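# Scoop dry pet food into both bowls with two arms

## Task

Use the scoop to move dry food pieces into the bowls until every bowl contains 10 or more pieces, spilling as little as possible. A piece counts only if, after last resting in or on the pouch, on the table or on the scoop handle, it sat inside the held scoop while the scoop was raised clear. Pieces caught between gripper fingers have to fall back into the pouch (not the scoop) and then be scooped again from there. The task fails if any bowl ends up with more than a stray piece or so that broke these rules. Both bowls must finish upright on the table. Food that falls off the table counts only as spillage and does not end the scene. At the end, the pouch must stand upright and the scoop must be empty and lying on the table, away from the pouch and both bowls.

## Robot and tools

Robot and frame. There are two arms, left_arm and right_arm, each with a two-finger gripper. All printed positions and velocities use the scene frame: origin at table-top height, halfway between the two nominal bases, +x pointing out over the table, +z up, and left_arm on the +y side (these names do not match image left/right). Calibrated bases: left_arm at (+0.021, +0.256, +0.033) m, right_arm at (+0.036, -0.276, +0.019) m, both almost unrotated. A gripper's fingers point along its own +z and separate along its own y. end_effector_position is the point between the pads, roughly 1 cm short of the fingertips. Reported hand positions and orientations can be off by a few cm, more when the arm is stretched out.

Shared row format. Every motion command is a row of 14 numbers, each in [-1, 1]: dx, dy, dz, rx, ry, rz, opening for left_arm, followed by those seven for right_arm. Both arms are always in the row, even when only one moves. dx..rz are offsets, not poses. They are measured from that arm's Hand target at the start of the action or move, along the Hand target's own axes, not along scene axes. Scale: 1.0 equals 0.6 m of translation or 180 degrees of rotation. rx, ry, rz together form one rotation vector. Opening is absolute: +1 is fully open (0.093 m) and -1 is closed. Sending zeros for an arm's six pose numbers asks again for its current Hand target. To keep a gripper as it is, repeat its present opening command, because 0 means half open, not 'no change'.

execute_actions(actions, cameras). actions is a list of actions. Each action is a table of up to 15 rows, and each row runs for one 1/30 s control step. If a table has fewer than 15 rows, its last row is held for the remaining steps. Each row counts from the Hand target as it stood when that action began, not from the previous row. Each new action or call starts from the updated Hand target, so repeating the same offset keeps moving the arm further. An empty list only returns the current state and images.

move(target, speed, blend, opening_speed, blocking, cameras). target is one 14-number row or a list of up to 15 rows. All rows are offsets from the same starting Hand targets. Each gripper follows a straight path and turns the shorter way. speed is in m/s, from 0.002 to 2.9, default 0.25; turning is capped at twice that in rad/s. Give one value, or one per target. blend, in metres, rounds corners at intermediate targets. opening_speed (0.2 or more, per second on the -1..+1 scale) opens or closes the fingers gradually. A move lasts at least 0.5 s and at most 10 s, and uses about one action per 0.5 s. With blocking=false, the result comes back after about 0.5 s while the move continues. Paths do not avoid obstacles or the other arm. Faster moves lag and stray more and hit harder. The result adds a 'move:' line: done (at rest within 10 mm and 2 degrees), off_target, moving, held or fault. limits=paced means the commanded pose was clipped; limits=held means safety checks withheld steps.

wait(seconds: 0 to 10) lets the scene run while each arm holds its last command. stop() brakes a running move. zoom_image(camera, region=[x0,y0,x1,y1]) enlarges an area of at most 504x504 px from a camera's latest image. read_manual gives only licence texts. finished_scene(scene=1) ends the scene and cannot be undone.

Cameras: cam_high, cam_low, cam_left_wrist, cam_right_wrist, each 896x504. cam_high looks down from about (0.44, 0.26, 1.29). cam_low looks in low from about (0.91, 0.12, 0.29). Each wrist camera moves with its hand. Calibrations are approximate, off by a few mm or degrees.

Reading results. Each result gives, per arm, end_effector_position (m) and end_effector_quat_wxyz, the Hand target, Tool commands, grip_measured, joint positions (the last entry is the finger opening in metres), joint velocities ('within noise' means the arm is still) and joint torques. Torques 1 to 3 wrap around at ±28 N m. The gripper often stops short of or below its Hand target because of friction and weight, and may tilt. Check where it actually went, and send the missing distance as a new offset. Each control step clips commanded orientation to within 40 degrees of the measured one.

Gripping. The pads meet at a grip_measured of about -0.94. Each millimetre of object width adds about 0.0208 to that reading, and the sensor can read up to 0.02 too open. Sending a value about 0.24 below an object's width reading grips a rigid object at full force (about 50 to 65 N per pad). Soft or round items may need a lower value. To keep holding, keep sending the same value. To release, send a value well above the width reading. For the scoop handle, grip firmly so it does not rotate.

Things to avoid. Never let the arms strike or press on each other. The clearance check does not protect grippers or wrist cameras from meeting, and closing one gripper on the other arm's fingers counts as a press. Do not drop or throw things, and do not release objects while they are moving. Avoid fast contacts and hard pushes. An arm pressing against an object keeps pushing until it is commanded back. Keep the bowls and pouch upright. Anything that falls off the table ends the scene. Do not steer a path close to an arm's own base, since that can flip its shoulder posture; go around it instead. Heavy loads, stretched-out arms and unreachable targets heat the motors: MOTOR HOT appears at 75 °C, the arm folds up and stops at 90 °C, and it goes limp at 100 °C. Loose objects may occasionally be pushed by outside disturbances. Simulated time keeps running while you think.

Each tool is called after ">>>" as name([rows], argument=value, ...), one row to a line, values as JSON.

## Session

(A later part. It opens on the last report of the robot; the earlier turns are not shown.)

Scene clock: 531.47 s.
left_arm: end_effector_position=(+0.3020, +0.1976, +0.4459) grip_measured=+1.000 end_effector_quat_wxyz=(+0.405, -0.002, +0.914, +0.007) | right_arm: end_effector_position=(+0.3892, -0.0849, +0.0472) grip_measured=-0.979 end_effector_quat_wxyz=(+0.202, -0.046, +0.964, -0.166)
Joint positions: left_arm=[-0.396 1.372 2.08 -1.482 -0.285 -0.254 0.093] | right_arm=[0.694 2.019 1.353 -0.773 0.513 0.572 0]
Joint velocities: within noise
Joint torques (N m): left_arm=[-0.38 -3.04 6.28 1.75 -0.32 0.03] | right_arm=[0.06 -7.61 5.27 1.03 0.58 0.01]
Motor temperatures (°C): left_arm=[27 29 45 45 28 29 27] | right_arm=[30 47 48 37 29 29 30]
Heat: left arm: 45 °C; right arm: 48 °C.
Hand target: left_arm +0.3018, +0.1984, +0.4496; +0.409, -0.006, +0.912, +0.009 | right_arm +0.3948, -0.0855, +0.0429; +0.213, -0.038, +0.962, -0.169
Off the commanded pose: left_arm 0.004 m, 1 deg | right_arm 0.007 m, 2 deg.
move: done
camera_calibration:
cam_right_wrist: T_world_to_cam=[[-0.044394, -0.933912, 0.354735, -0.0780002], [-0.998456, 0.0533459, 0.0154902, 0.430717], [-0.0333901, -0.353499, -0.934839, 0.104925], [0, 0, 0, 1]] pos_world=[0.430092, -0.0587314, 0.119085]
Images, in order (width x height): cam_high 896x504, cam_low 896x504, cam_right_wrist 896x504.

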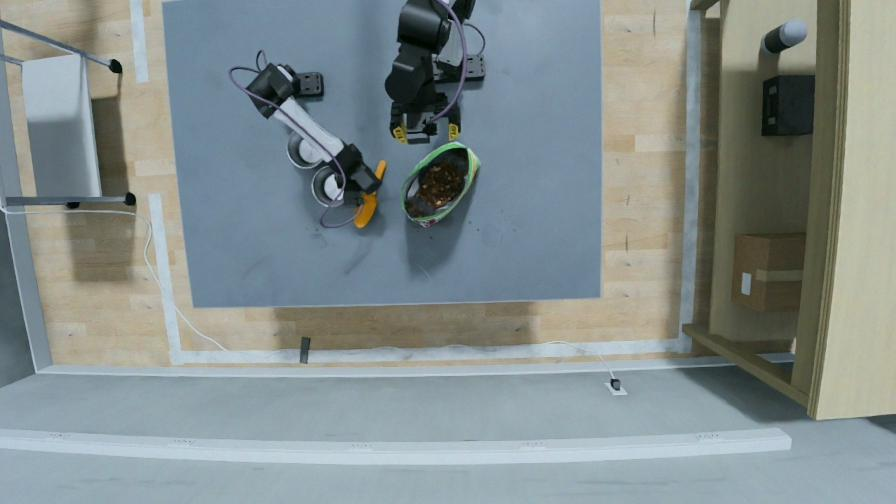

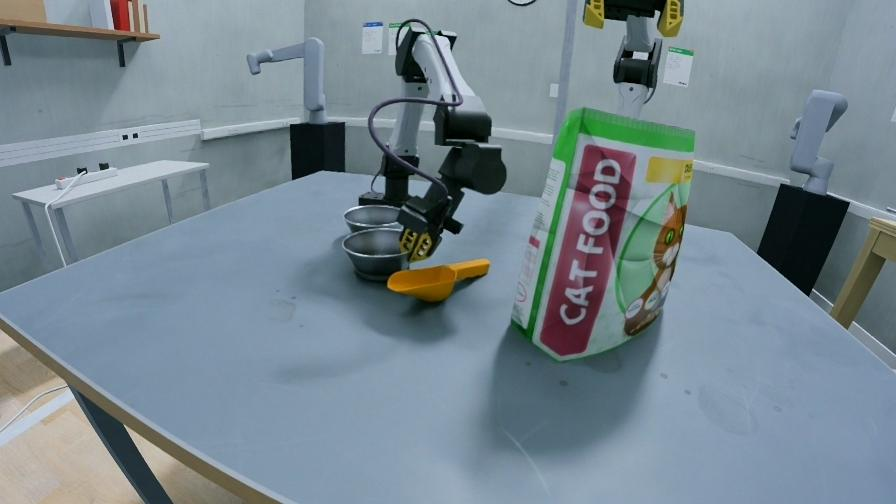

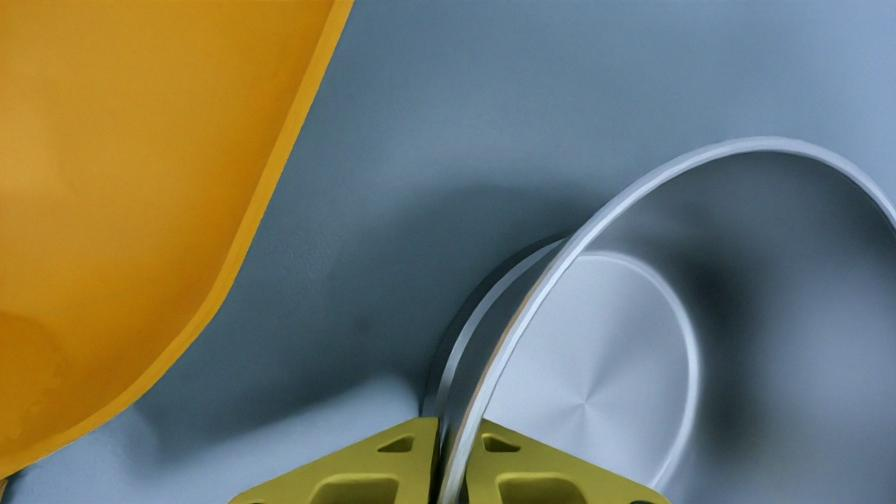

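>>> move([
  [0,0,0,0,0,0,0,0,0,0,0,0,0,-0.5],
  [0,0,0,0,0,0,0,0,0,-0.2,0,0,0,-0.5],
  [0,0,0,0,0,0,0,0.2118,-0.5145,-0.239,0,0,0,-0.5],
  [0.0983,-0.2167,0.0108,0,0,0,0,0.2118,-0.5145,-0.239,0,0,0,-0.5],
  [0.4615,-0.2605,0.333,0.1147,-0.01,0.0944,0,0.2118,-0.5145,-0.239,0,0,0,-0.5],
], speed=[0.1,0.12,0.3,0.25,0.25], opening_speed=1.5)

>>> zoom_image(camera="cam_low", region=[280, 180, 500, 340])

Scene clock: 581.53 s.
left_arm: end_effector_position=(+0.2704, +0.0453, +0.1123) grip_measured=+0.002 end_effector_quat_wxyz=(+0.415, +0.197, +0.884, -0.092) | right_arm: end_effector_position=(+0.2187, -0.3505, +0.2215) grip_measured=-0.502 end_effector_quat_wxyz=(+0.213, -0.037, +0.961, -0.175)
Joint positions: left_arm=[-0.893 1.228 0.466 0.022 -0.326 -0.283 0.045] | right_arm=[-0.194 0.849 1.011 -1.224 0.239 -0.324 0.021]
Joint velocities: within noise
Joint torques (N m): left_arm=[0.5 -3.52 5.23 2.02 -0.05 0.19] | right_arm=[-0.43 -0.13 6.13 1.57 -0.02 -0.16]
Motor temperatures (°C): left_arm=[27 29 45 45 28 29 27] | right_arm=[30 45 46 37 29 29 31]
Heat: left arm: 45 °C; right arm: 46 °C.
Hand target: left_arm +0.2698, +0.0456, +0.1080; +0.412, +0.201, +0.884, -0.094 | right_arm +0.2194, -0.3498, +0.2201; +0.213, -0.038, +0.962, -0.169
Off the commanded pose: left_arm 0.004 m, 1 deg | right_arm 0.002 m, 1 deg.
move: done
camera_calibration:
cam_left_wrist: T_world_to_cam=[[-0.40712, -0.913368, -0.00355269, 0.154387], [-0.825272, 0.369514, -0.427067, 0.293154], [0.391382, -0.170936, -0.904213, 0.0862108], [0, 0, 0, 1]] pos_world=[0.271044, 0.0474245, 0.203698]
cam_right_wrist: T_world_to_cam=[[-0.07077, -0.928006, 0.365781, -0.390097], [-0.997375, 0.0714633, -0.0116621, 0.284067], [-0.0153174, -0.365646, -0.930628, 0.159022], [0, 0, 0, 1]] pos_world=[0.25815, -0.324167, 0.293994]

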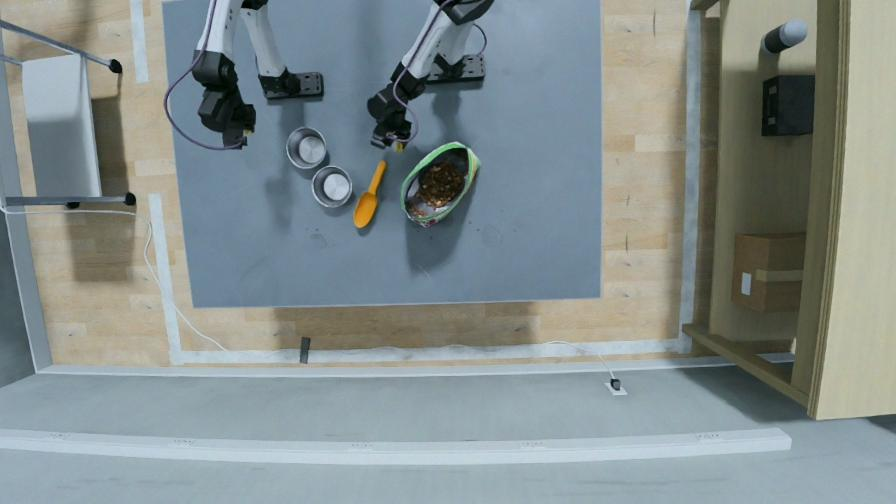

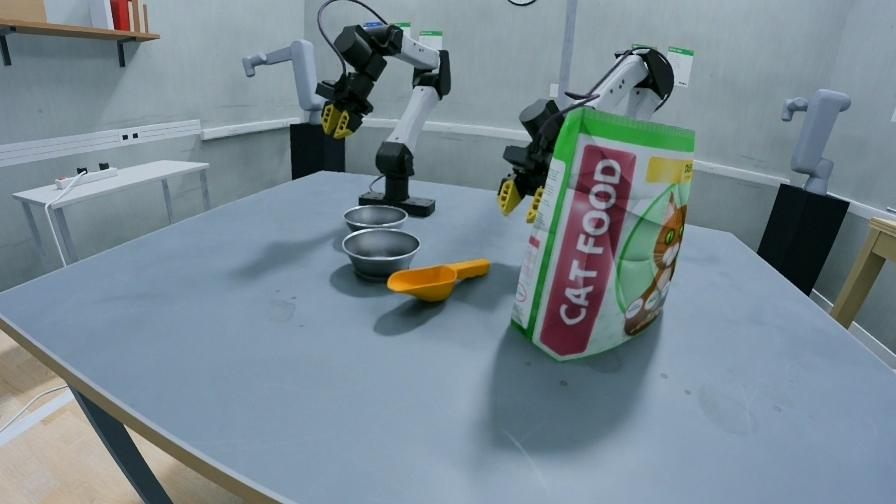

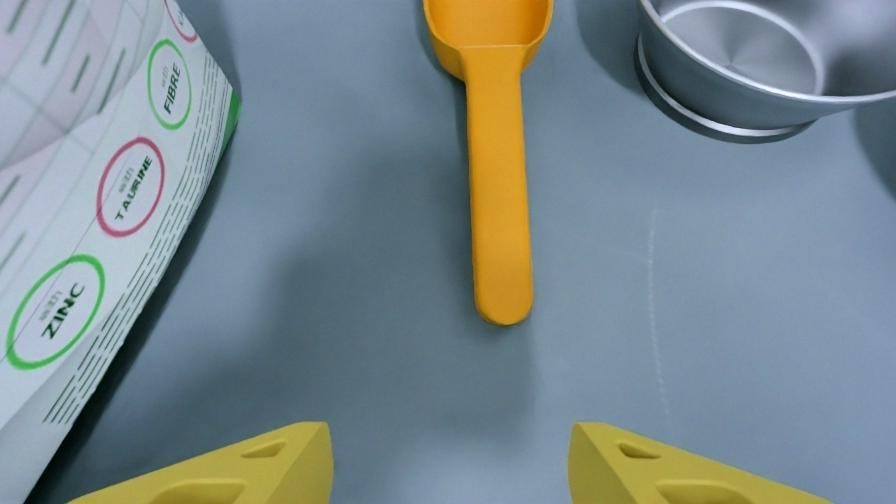

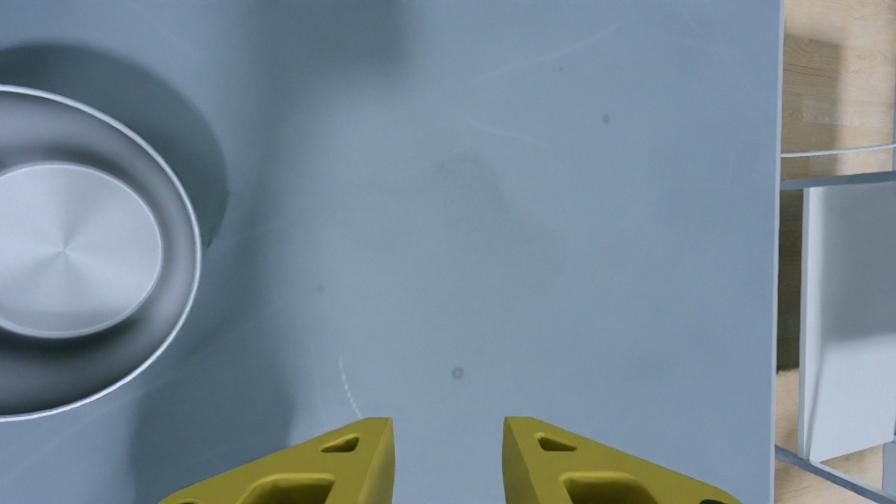

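Scaled by 2.291 from the camera's 896x504 image, which has a finer 1280x720 frame.

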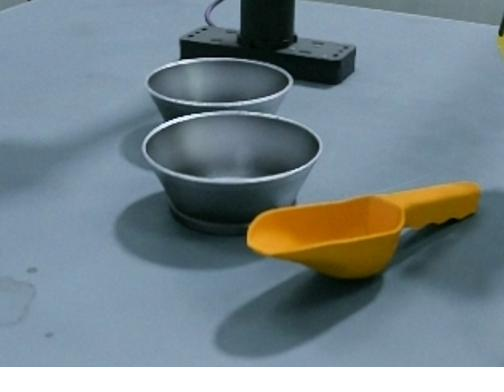

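>>> move(target=[0.0153,-0.0267,0.1062,0,0,0,0,0,0,0,0,0,0,-0.5], speed=0.15, cameras=["cam_low","cam_left_wrist"])

>>> zoom_image(camera="cam_low", region=[380, 160, 600, 320])

Scene clock: 604.67 s.
left_arm: end_effector_position=(+0.2954, +0.0197, +0.0543) grip_measured=+0.002 end_effector_quat_wxyz=(+0.404, +0.201, +0.888, -0.084) | right_arm: end_effector_position=(+0.2187, -0.3505, +0.2215) grip_measured=-0.502 end_effector_quat_wxyz=(+0.213, -0.037, +0.961, -0.175)
Joint positions: left_arm=[-0.882 1.605 0.487 0.35 -0.319 -0.275 0.045] | right_arm=[-0.194 0.849 1.011 -1.224 0.239 -0.324 0.021]
Joint velocities: within noise
Joint torques (N m): left_arm=[0.51 -5.67 6.72 1.98 -0.06 0.19] | right_arm=[-0.43 -0.09 6.12 1.57 -0.02 -0.17]
Motor temperatures (°C): left_arm=[27 29 44 46 28 29 27] | right_arm=[30 40 46 38 29 29 30]
Heat: left arm: 46 °C; right arm: 46 °C.
Hand target: left_arm +0.3016, +0.0126, +0.0602; +0.412, +0.201, +0.884, -0.094 | right_arm +0.2194, -0.3498, +0.2201; +0.213, -0.038, +0.962, -0.169
Off the commanded pose: left_arm 0.011 m, 2 deg | right_arm 0.002 m, 1 deg.
move: off_target (left_arm)
camera_calibration:
cam_left_wrist: T_world_to_cam=[[-0.407418, -0.913097, -0.0162473, 0.141806], [-0.833204, 0.378936, -0.402715, 0.299329], [0.373874, -0.150536, -0.915181, 0.0249221], [0, 0, 0, 1]] pos_world=[0.297858, 0.0198083, 0.145656]
Images, in order (width x height): cam_low 896x504, cam_left_wrist 896x504.

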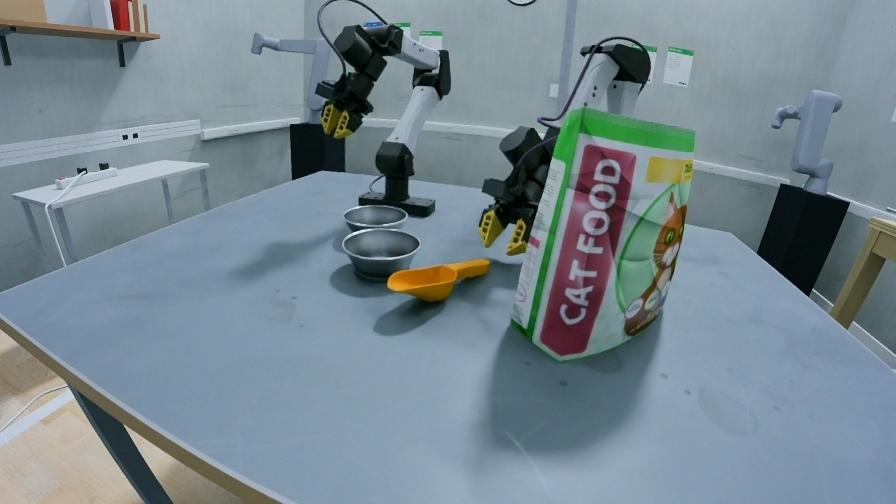

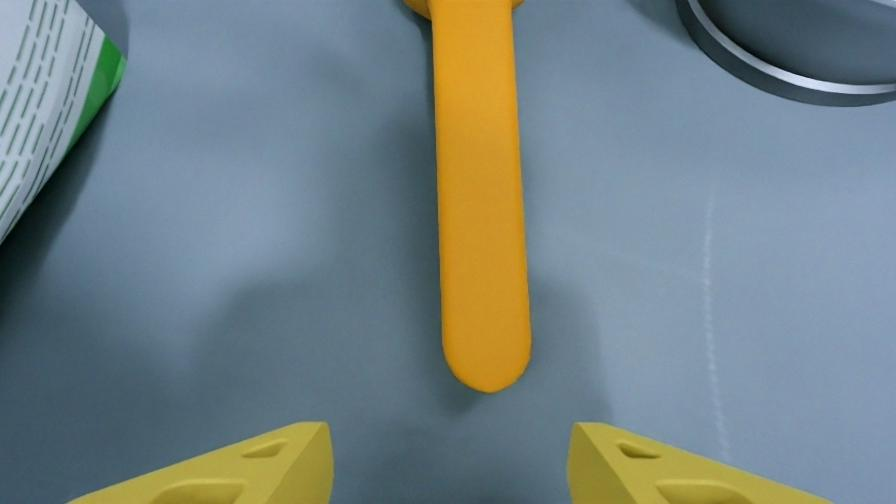

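Scaled by 2.291 from the camera's 896x504 image, which has a finer 1280x720 frame.

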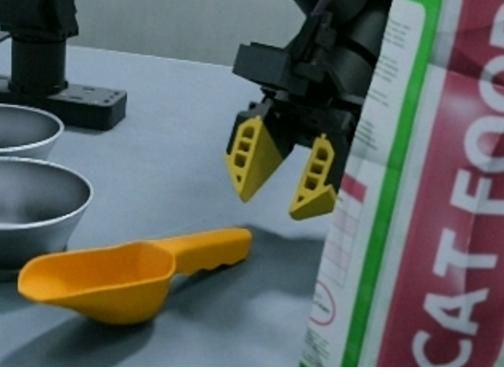

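>>> move([
  [0,-0.0133,0,0,0,0,0,0,0,0,0,0,0,-0.5],
  [-0.0122,-0.0125,0.0927,0,0,0,0,0,0,0,0,0,0,-0.5],
], speed=0.1, cameras=["cam_low","cam_left_wrist"])

>>> zoom_image(camera="cam_low", region=[380, 160, 600, 320])

Scene clock: 622.40 s.
left_arm: end_effector_position=(+0.3349, -0.0077, +0.0253) grip_measured=+0.002 end_effector_quat_wxyz=(+0.404, +0.200, +0.889, -0.084) | right_arm: end_effector_position=(+0.2187, -0.3505, +0.2215) grip_measured=-0.502 end_effector_quat_wxyz=(+0.213, -0.037, +0.961, -0.175)
Joint positions: left_arm=[-0.841 1.876 0.64 0.477 -0.29 -0.248 0.045] | right_arm=[-0.194 0.849 1.011 -1.224 0.239 -0.324 0.021]
Joint velocities: within noise
Joint torques (N m): left_arm=[0.42 -7.6 6.16 1.98 -0.03 0.19] | right_arm=[-0.39 -0.14 6.12 1.56 -0.03 -0.16]
Motor temperatures (°C): left_arm=[27 30 44 48 28 29 27] | right_arm=[30 37 46 38 29 29 30]
Heat: left arm: 48 °C; right arm: 46 °C.
Hand target: left_arm +0.3410, -0.0145, +0.0299; +0.412, +0.201, +0.884, -0.094 | right_arm +0.2194, -0.3498, +0.2201; +0.213, -0.038, +0.962, -0.169
Off the commanded pose: left_arm 0.010 m, 2 deg | right_arm 0.002 m, 1 deg.
move: done
camera_calibration:
cam_left_wrist: T_world_to_cam=[[-0.405875, -0.913808, -0.0148495, 0.131811], [-0.833912, 0.37694, -0.403123, 0.331173], [0.373974, -0.151234, -0.915025, -0.0205544], [0, 0, 0, 1]] pos_world=[0.337355, -0.00749123, 0.116653]
Images, in order (width x height): cam_low 896x504, cam_left_wrist 896x504.

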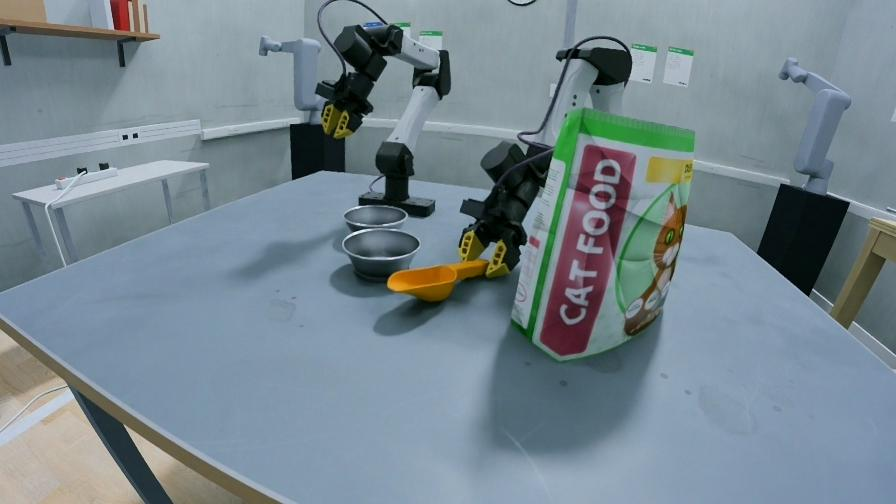

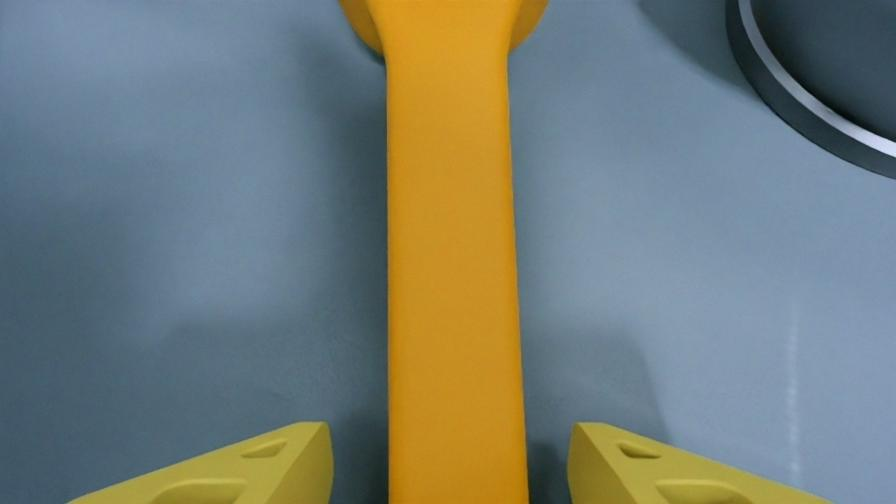

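Scaled by 2.291 from the camera's 896x504 image, which has a finer 1280x720 frame.

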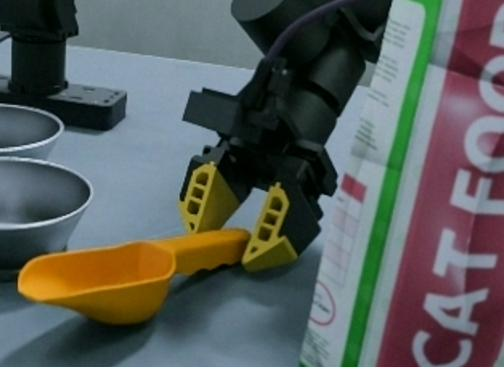

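>>> move([
  [0,0,0,0,0,0,-0.95,0,0,0,0,0,0,-0.5],
  [-0.102,0,-0.0857,0,0,0,-0.95,0,0,0,0,0,0,-0.5],
], speed=0.1, opening_speed=0.8, cameras=["cam_high","cam_low","cam_left_wrist"])

>>> zoom_image(camera="cam_low", region=[360, 140, 600, 320])

Scene clock: 632.43 s.
left_arm: end_effector_position=(+0.3348, -0.0081, +0.0920) grip_measured=-0.616 end_effector_quat_wxyz=(+0.395, +0.204, +0.892, -0.079) | right_arm: end_effector_position=(+0.2187, -0.3505, +0.2215) grip_measured=-0.502 end_effector_quat_wxyz=(+0.213, -0.037, +0.961, -0.175)
Joint positions: left_arm=[-0.841 1.645 0.755 0.109 -0.288 -0.246 0.016] | right_arm=[-0.194 0.849 1.011 -1.224 0.239 -0.324 0.021]
Joint velocities: within noise
Joint torques (N m): left_arm=[0.4 -9.83 7.71 1.85 -0.07 0.17] | right_arm=[-0.39 -0.13 6.13 1.57 -0.02 -0.16]
Motor temperatures (°C): left_arm=[27 32 44 49 28 29 28] | right_arm=[30 36 46 38 29 29 30]
Heat: left arm: 49 °C; right arm: 46 °C.
Hand target: left_arm +0.3409, -0.0145, +0.1097; +0.412, +0.201, +0.884, -0.093 | right_arm +0.2194, -0.3498, +0.2201; +0.213, -0.038, +0.962, -0.169
Off the commanded pose: left_arm 0.020 m, 3 deg | right_arm 0.002 m, 1 deg.
move: off_target (left_arm)
camera_calibration:
cam_left_wrist: T_world_to_cam=[[-0.408587, -0.912429, -0.0230398, 0.13406], [-0.839152, 0.385463, -0.383721, 0.358202], [0.358999, -0.13745, -0.923162, 0.0462072], [0, 0, 0, 1]] pos_world=[0.338773, -0.00940277, 0.183195]
Images, in order (width x height): cam_high 896x504, cam_low 896x504, cam_left_wrist 896x504.

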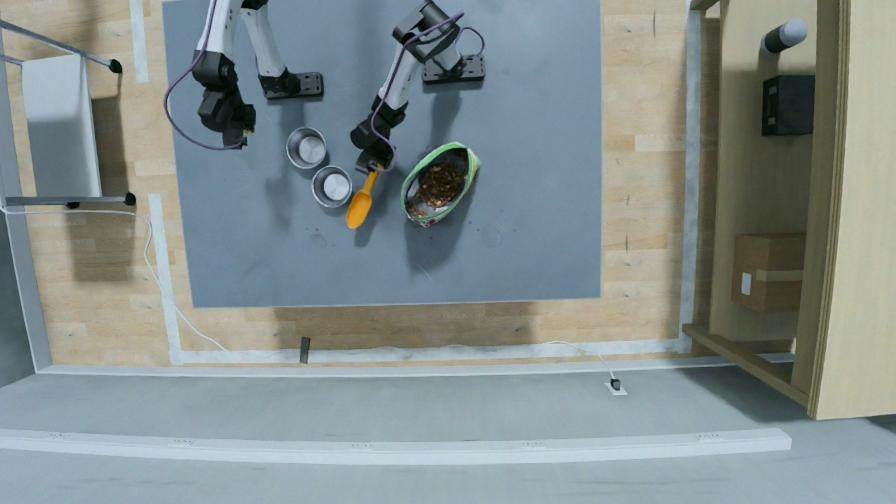

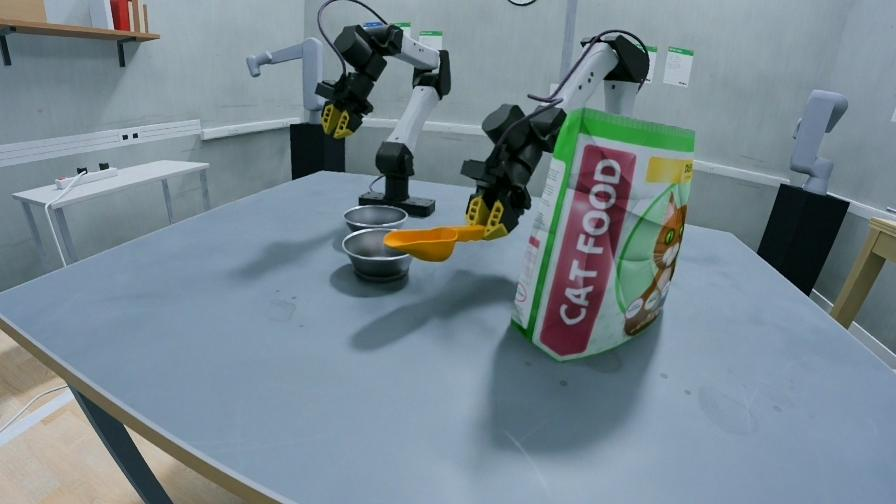

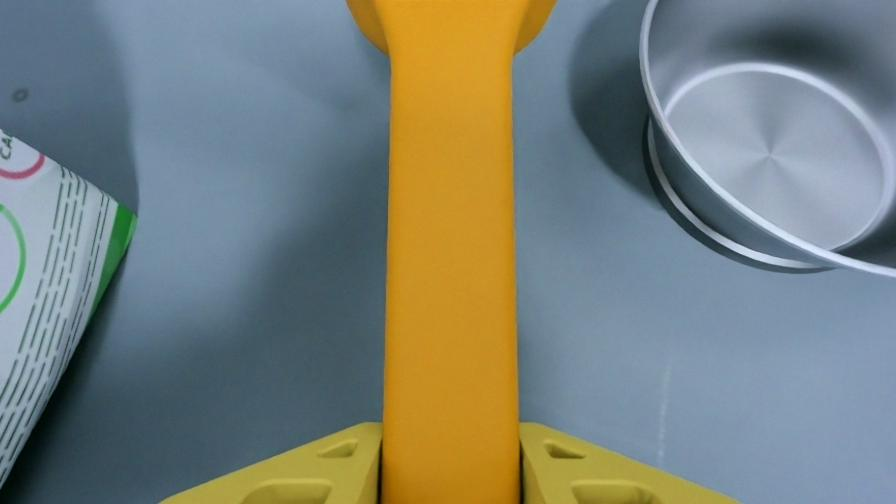

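Scaled by 2.100 from the camera's 896x504 image, which has a finer 1280x720 frame.

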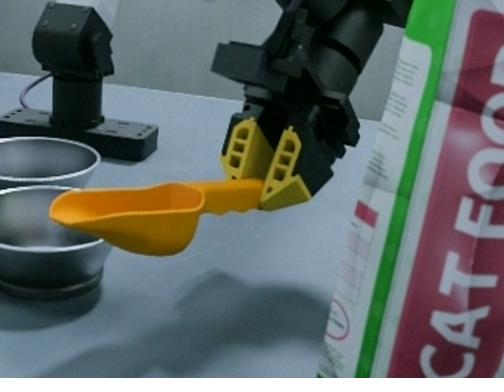

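>>> move(target=[-0.2767,0.0678,-0.4222,0,0.028,0,-0.95,0,0,0,0,0,0,-0.5], speed=0.25)

Scene clock: 862.83 s.
left_arm: end_effector_position=(+0.2794, +0.0602, +0.3922) grip_measured=-0.617 end_effector_quat_wxyz=(+0.365, +0.205, +0.905, -0.076) | right_arm: end_effector_position=(+0.2187, -0.3505, +0.2215) grip_measured=-0.502 end_effector_quat_wxyz=(+0.213, -0.037, +0.961, -0.175)
Joint positions: left_arm=[-0.793 1.379 1.838 -1.294 -0.232 -0.232 0.016] | right_arm=[-0.194 0.849 1.011 -1.224 0.239 -0.324 0.021]
Joint velocities: within noise
Joint torques (N m): left_arm=[0.49 -4.78 7.35 1.76 -0.04 0.17] | right_arm=[-0.42 -0.13 6.15 1.57 -0.02 -0.17]
Motor temperatures (°C): left_arm=[26 41 50 47 28 29 32] | right_arm=[30 31 45 40 28 29 30]
Heat: left arm: 50 °C; right arm: 45 °C.
Hand target: left_arm +0.2798, +0.0597, +0.3999; +0.373, +0.205, +0.901, -0.085 | right_arm +0.2194, -0.3498, +0.2201; +0.213, -0.038, +0.962, -0.169
Off the commanded pose: left_arm 0.008 m, 1 deg | right_arm 0.002 m, 1 deg.
move: done
camera_calibration:
cam_left_wrist: T_world_to_cam=[[-0.40995, -0.911978, -0.0153983, 0.177981], [-0.861143, 0.392552, -0.32301, 0.382518], [0.300623, -0.119158, -0.94627, 0.377019], [0, 0, 0, 1]] pos_world=[0.289025, 0.057081, 0.483059]
cam_right_wrist: T_world_to_cam=[[-0.07077, -0.928006, 0.365781, -0.390097], [-0.997375, 0.0714633, -0.0116621, 0.284067], [-0.0153174, -0.365646, -0.930628, 0.159022], [0, 0, 0, 1]] pos_world=[0.25815, -0.324167, 0.293994]

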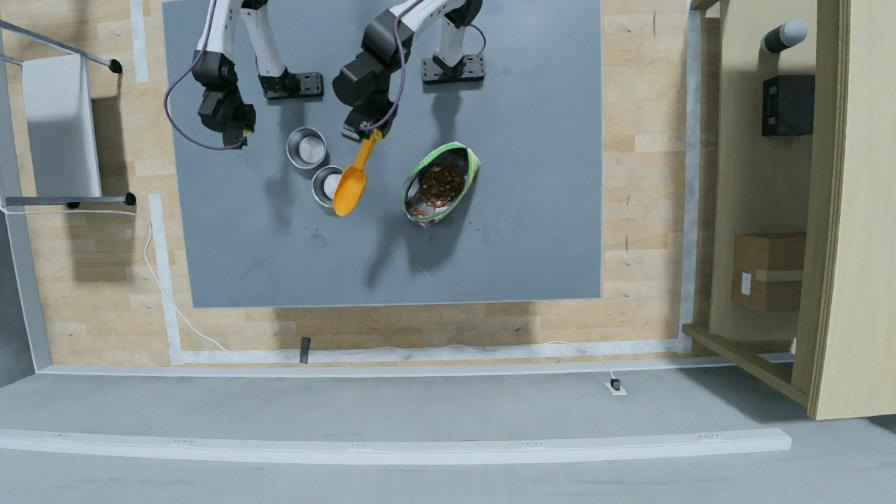

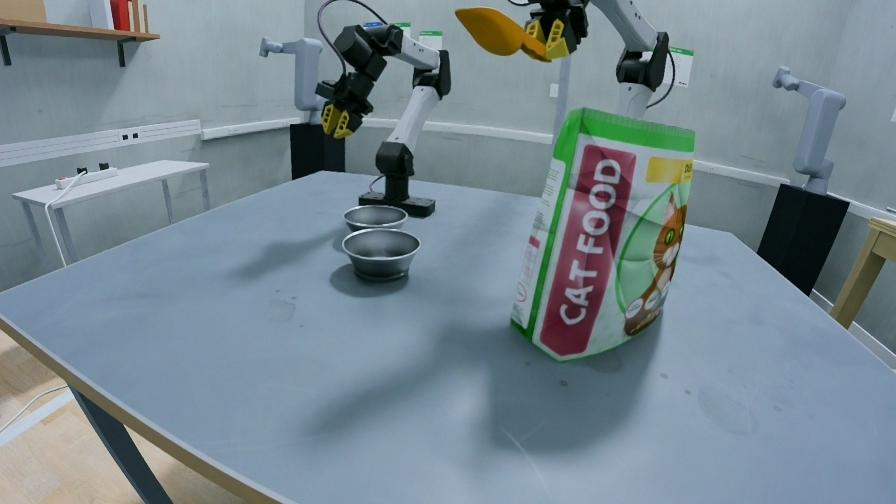

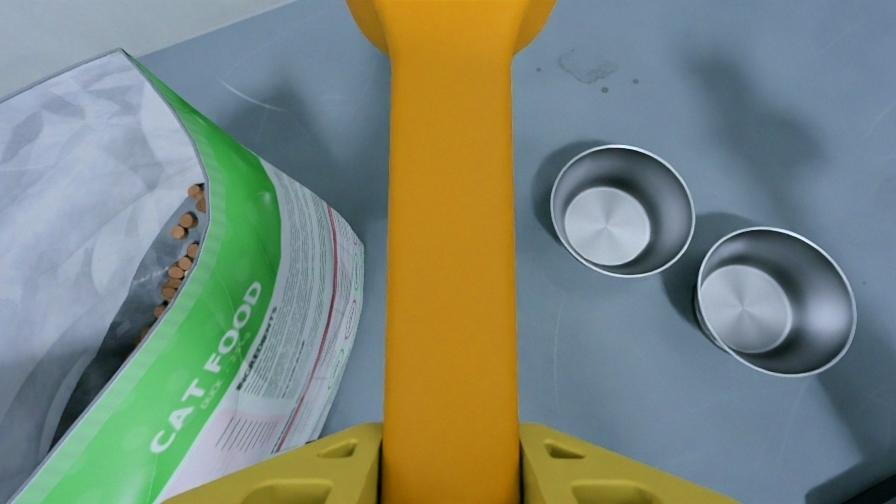

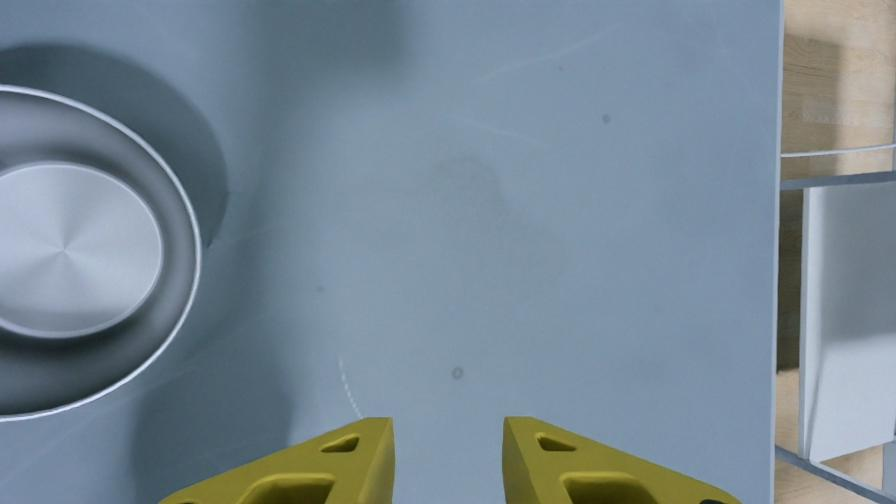

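>>> move(target=[0.102,0.3005,-0.102,0,0,0,-0.95,0,0,0,0,0,0,-0.5], speed=0.25, cameras=["cam_high","cam_low","cam_left_wrist"])

>>> zoom_image(camera="cam_high", region=[370, 110, 510, 240])

Scene clock: 875.90 s.
left_arm: end_effector_position=(+0.2783, +0.2608, +0.3933) grip_measured=-0.617 end_effector_quat_wxyz=(+0.363, +0.200, +0.906, -0.083) | right_arm: end_effector_position=(+0.2187, -0.3505, +0.2215) grip_measured=-0.502 end_effector_quat_wxyz=(+0.213, -0.037, +0.961, -0.175)
Joint positions: left_arm=[0.317 1.268 1.808 -1.516 0.51 0.617 0.016] | right_arm=[-0.194 0.849 1.011 -1.224 0.239 -0.324 0.021]
Joint velocities: within noise
Joint torques (N m): left_arm=[0.43 -2.55 6.98 1.46 0.45 0.2] | right_arm=[-0.4 -0.13 6.12 1.57 -0.03 -0.17]
Motor temperatures (°C): left_arm=[26 39 50 48 28 29 32] | right_arm=[30 31 45 40 28 29 30]
Heat: left arm: 50 °C; right arm: 45 °C.
Hand target: left_arm +0.2798, +0.2597, +0.4001; +0.373, +0.205, +0.901, -0.085 | right_arm +0.2194, -0.3498, +0.2201; +0.213, -0.038, +0.962, -0.169
Off the commanded pose: left_arm 0.007 m, 1 deg | right_arm 0.002 m, 1 deg.
move: done
camera_calibration:
cam_left_wrist: T_world_to_cam=[[-0.405097, -0.914273, 0.00134777, 0.353188], [-0.866194, 0.383322, -0.320581, 0.305975], [0.292582, -0.131034, -0.94722, 0.408052], [0, 0, 0, 1]] pos_world=[0.288721, 0.259092, 0.484129]
Images, in order (width x height): cam_high 896x504, cam_low 896x504, cam_left_wrist 896x504.

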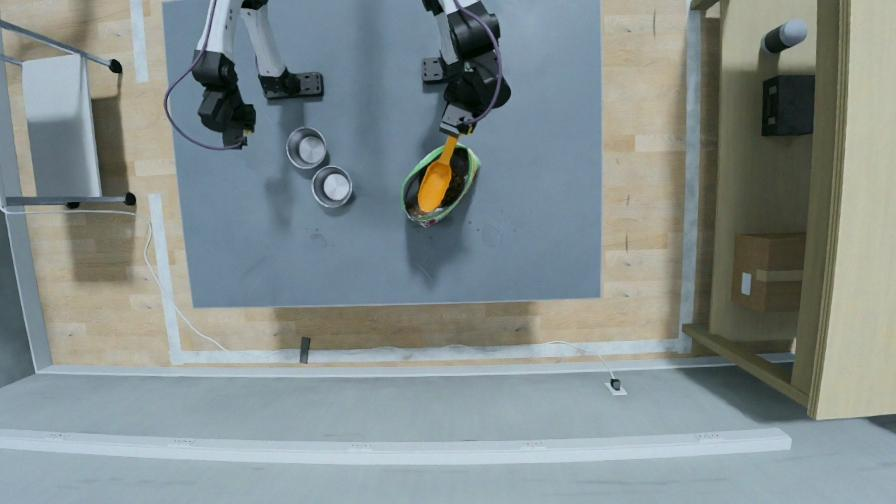

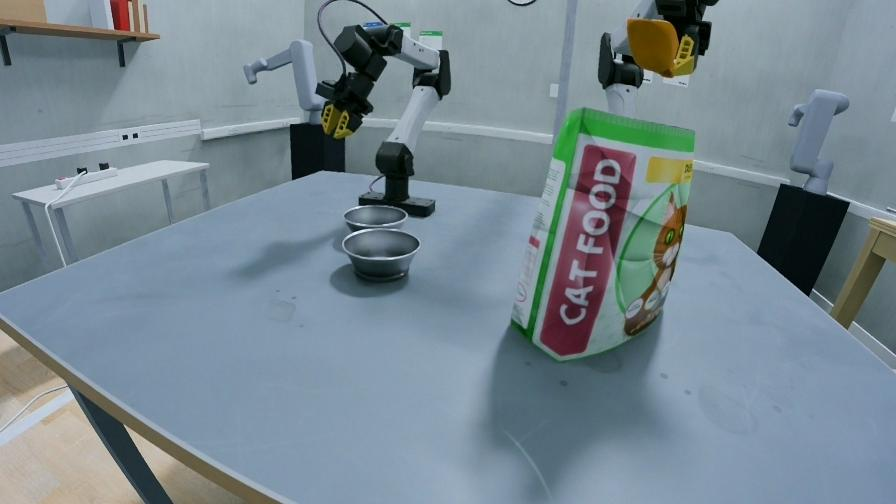

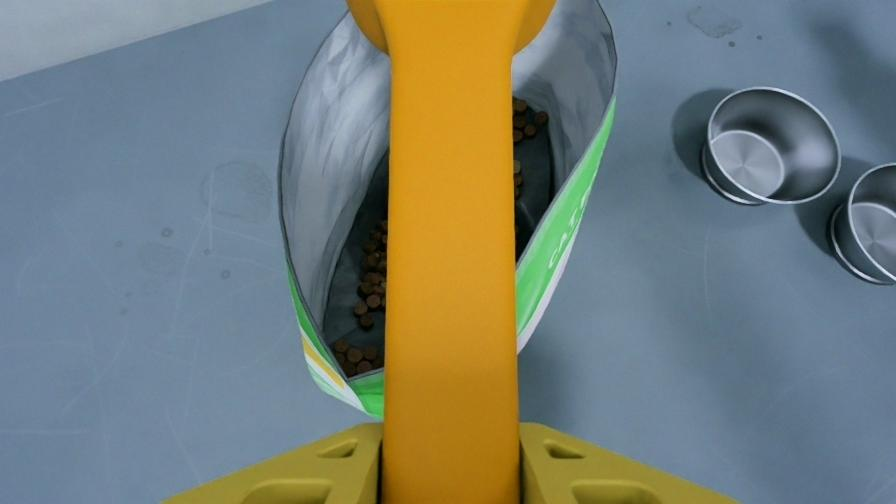

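Scaled by 3.600 from the camera's 896x504 image, which has a finer 1280x720 frame.

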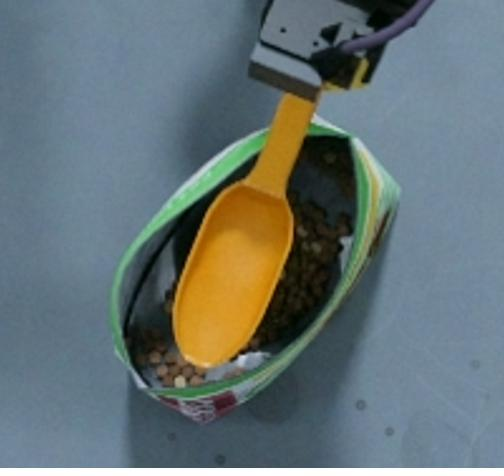

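>>> move([
  [-0.102,-0.3005,0.102,0,0,0,-0.95,0,0,0,0,0,0,-0.5],
  [-0.0445,-0.3055,0.6338,0,-0.022,0,-0.95,0,0,0,0,0,0,-0.5],
  [0.0852,-0.3055,0.7635,0,-0.022,0,-0.95,0,0,0,0,0,0,-0.5],
], speed=[0.3,0.3,0.12], blend=[0.05,0.03,0], cameras=["cam_high","cam_low","cam_left_wrist"])

>>> zoom_image(camera="cam_low", region=[320, 180, 580, 360])

Scene clock: 937.30 s.
left_arm: end_effector_position=(+0.4573, -0.0288, +0.0401) grip_measured=-0.617 end_effector_quat_wxyz=(+0.398, +0.200, +0.891, -0.086) | right_arm: end_effector_position=(+0.2187, -0.3505, +0.2215) grip_measured=-0.502 end_effector_quat_wxyz=(+0.213, -0.037, +0.961, -0.175)
Joint positions: left_arm=[-0.649 2.116 1.137 0.239 -0.141 -0.12 0.016] | right_arm=[-0.194 0.849 1.011 -1.224 0.239 -0.324 0.021]
Joint velocities: within noise
Joint torques (N m): left_arm=[0.43 -11.1 5.18 2.16 0.02 0.19] | right_arm=[-0.44 -0.17 6.15 1.57 -0.03 -0.17]
Motor temperatures (°C): left_arm=[26 34 46 47 28 29 33] | right_arm=[30 30 45 40 28 29 30]
Heat: left arm: 47 °C; right arm: 45 °C.
Hand target: left_arm +0.4597, -0.0297, +0.0397; +0.404, +0.202, +0.888, -0.092 | right_arm +0.2194, -0.3498, +0.2201; +0.213, -0.038, +0.962, -0.169
Off the commanded pose: left_arm 0.003 m, 1 deg | right_arm 0.002 m, 1 deg.
move: done
camera_calibration:
cam_left_wrist: T_world_to_cam=[[-0.407269, -0.913271, -0.00824585, 0.162752], [-0.839063, 0.377712, -0.391545, 0.449096], [0.360701, -0.152545, -0.920122, -0.0498058], [0, 0, 0, 1]] pos_world=[0.461069, -0.0285901, 0.131356]
Images, in order (width x height): cam_high 896x504, cam_low 896x504, cam_left_wrist 896x504.

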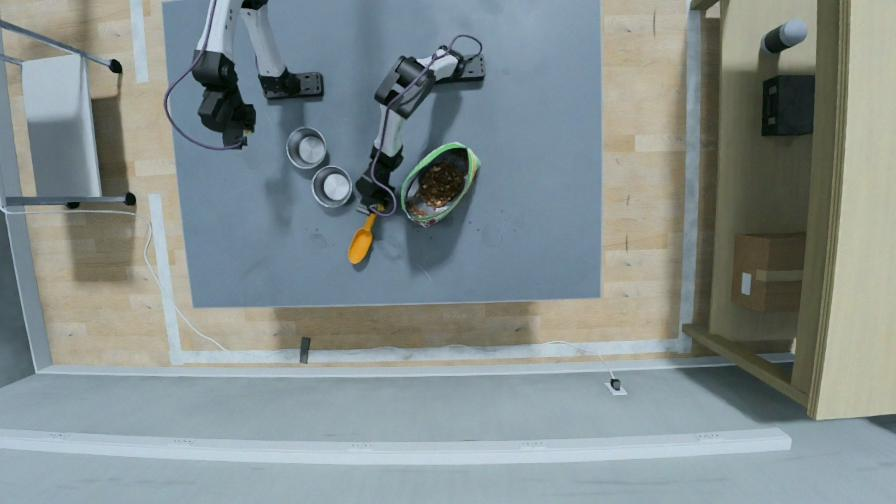

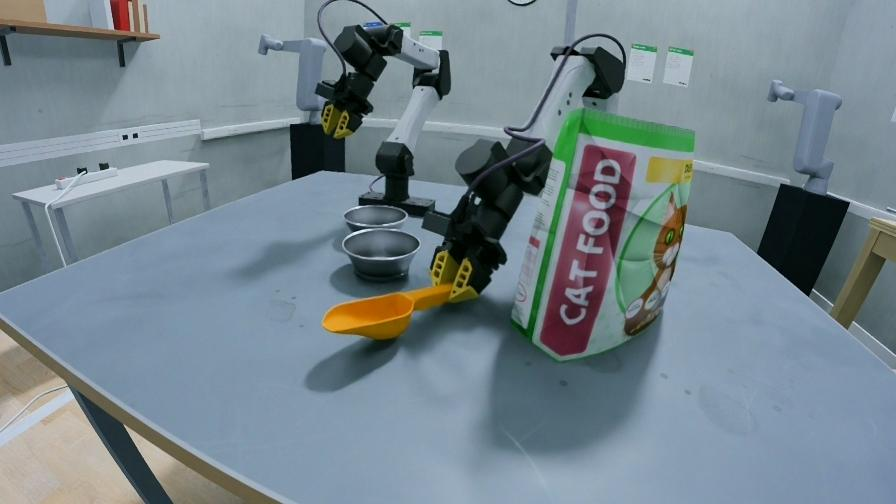

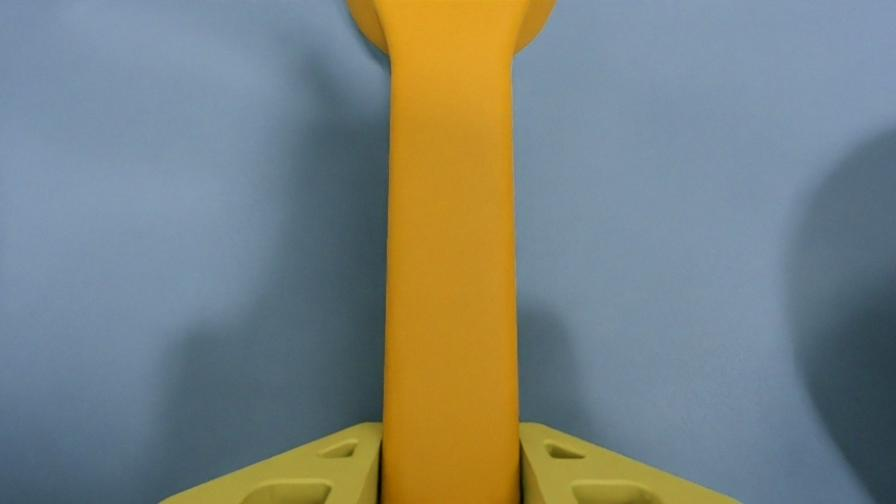

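Scaled by 1.938 from the camera's 896x504 image, which has a finer 1280x720 frame.

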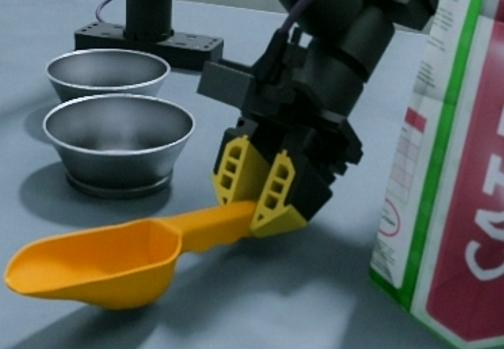

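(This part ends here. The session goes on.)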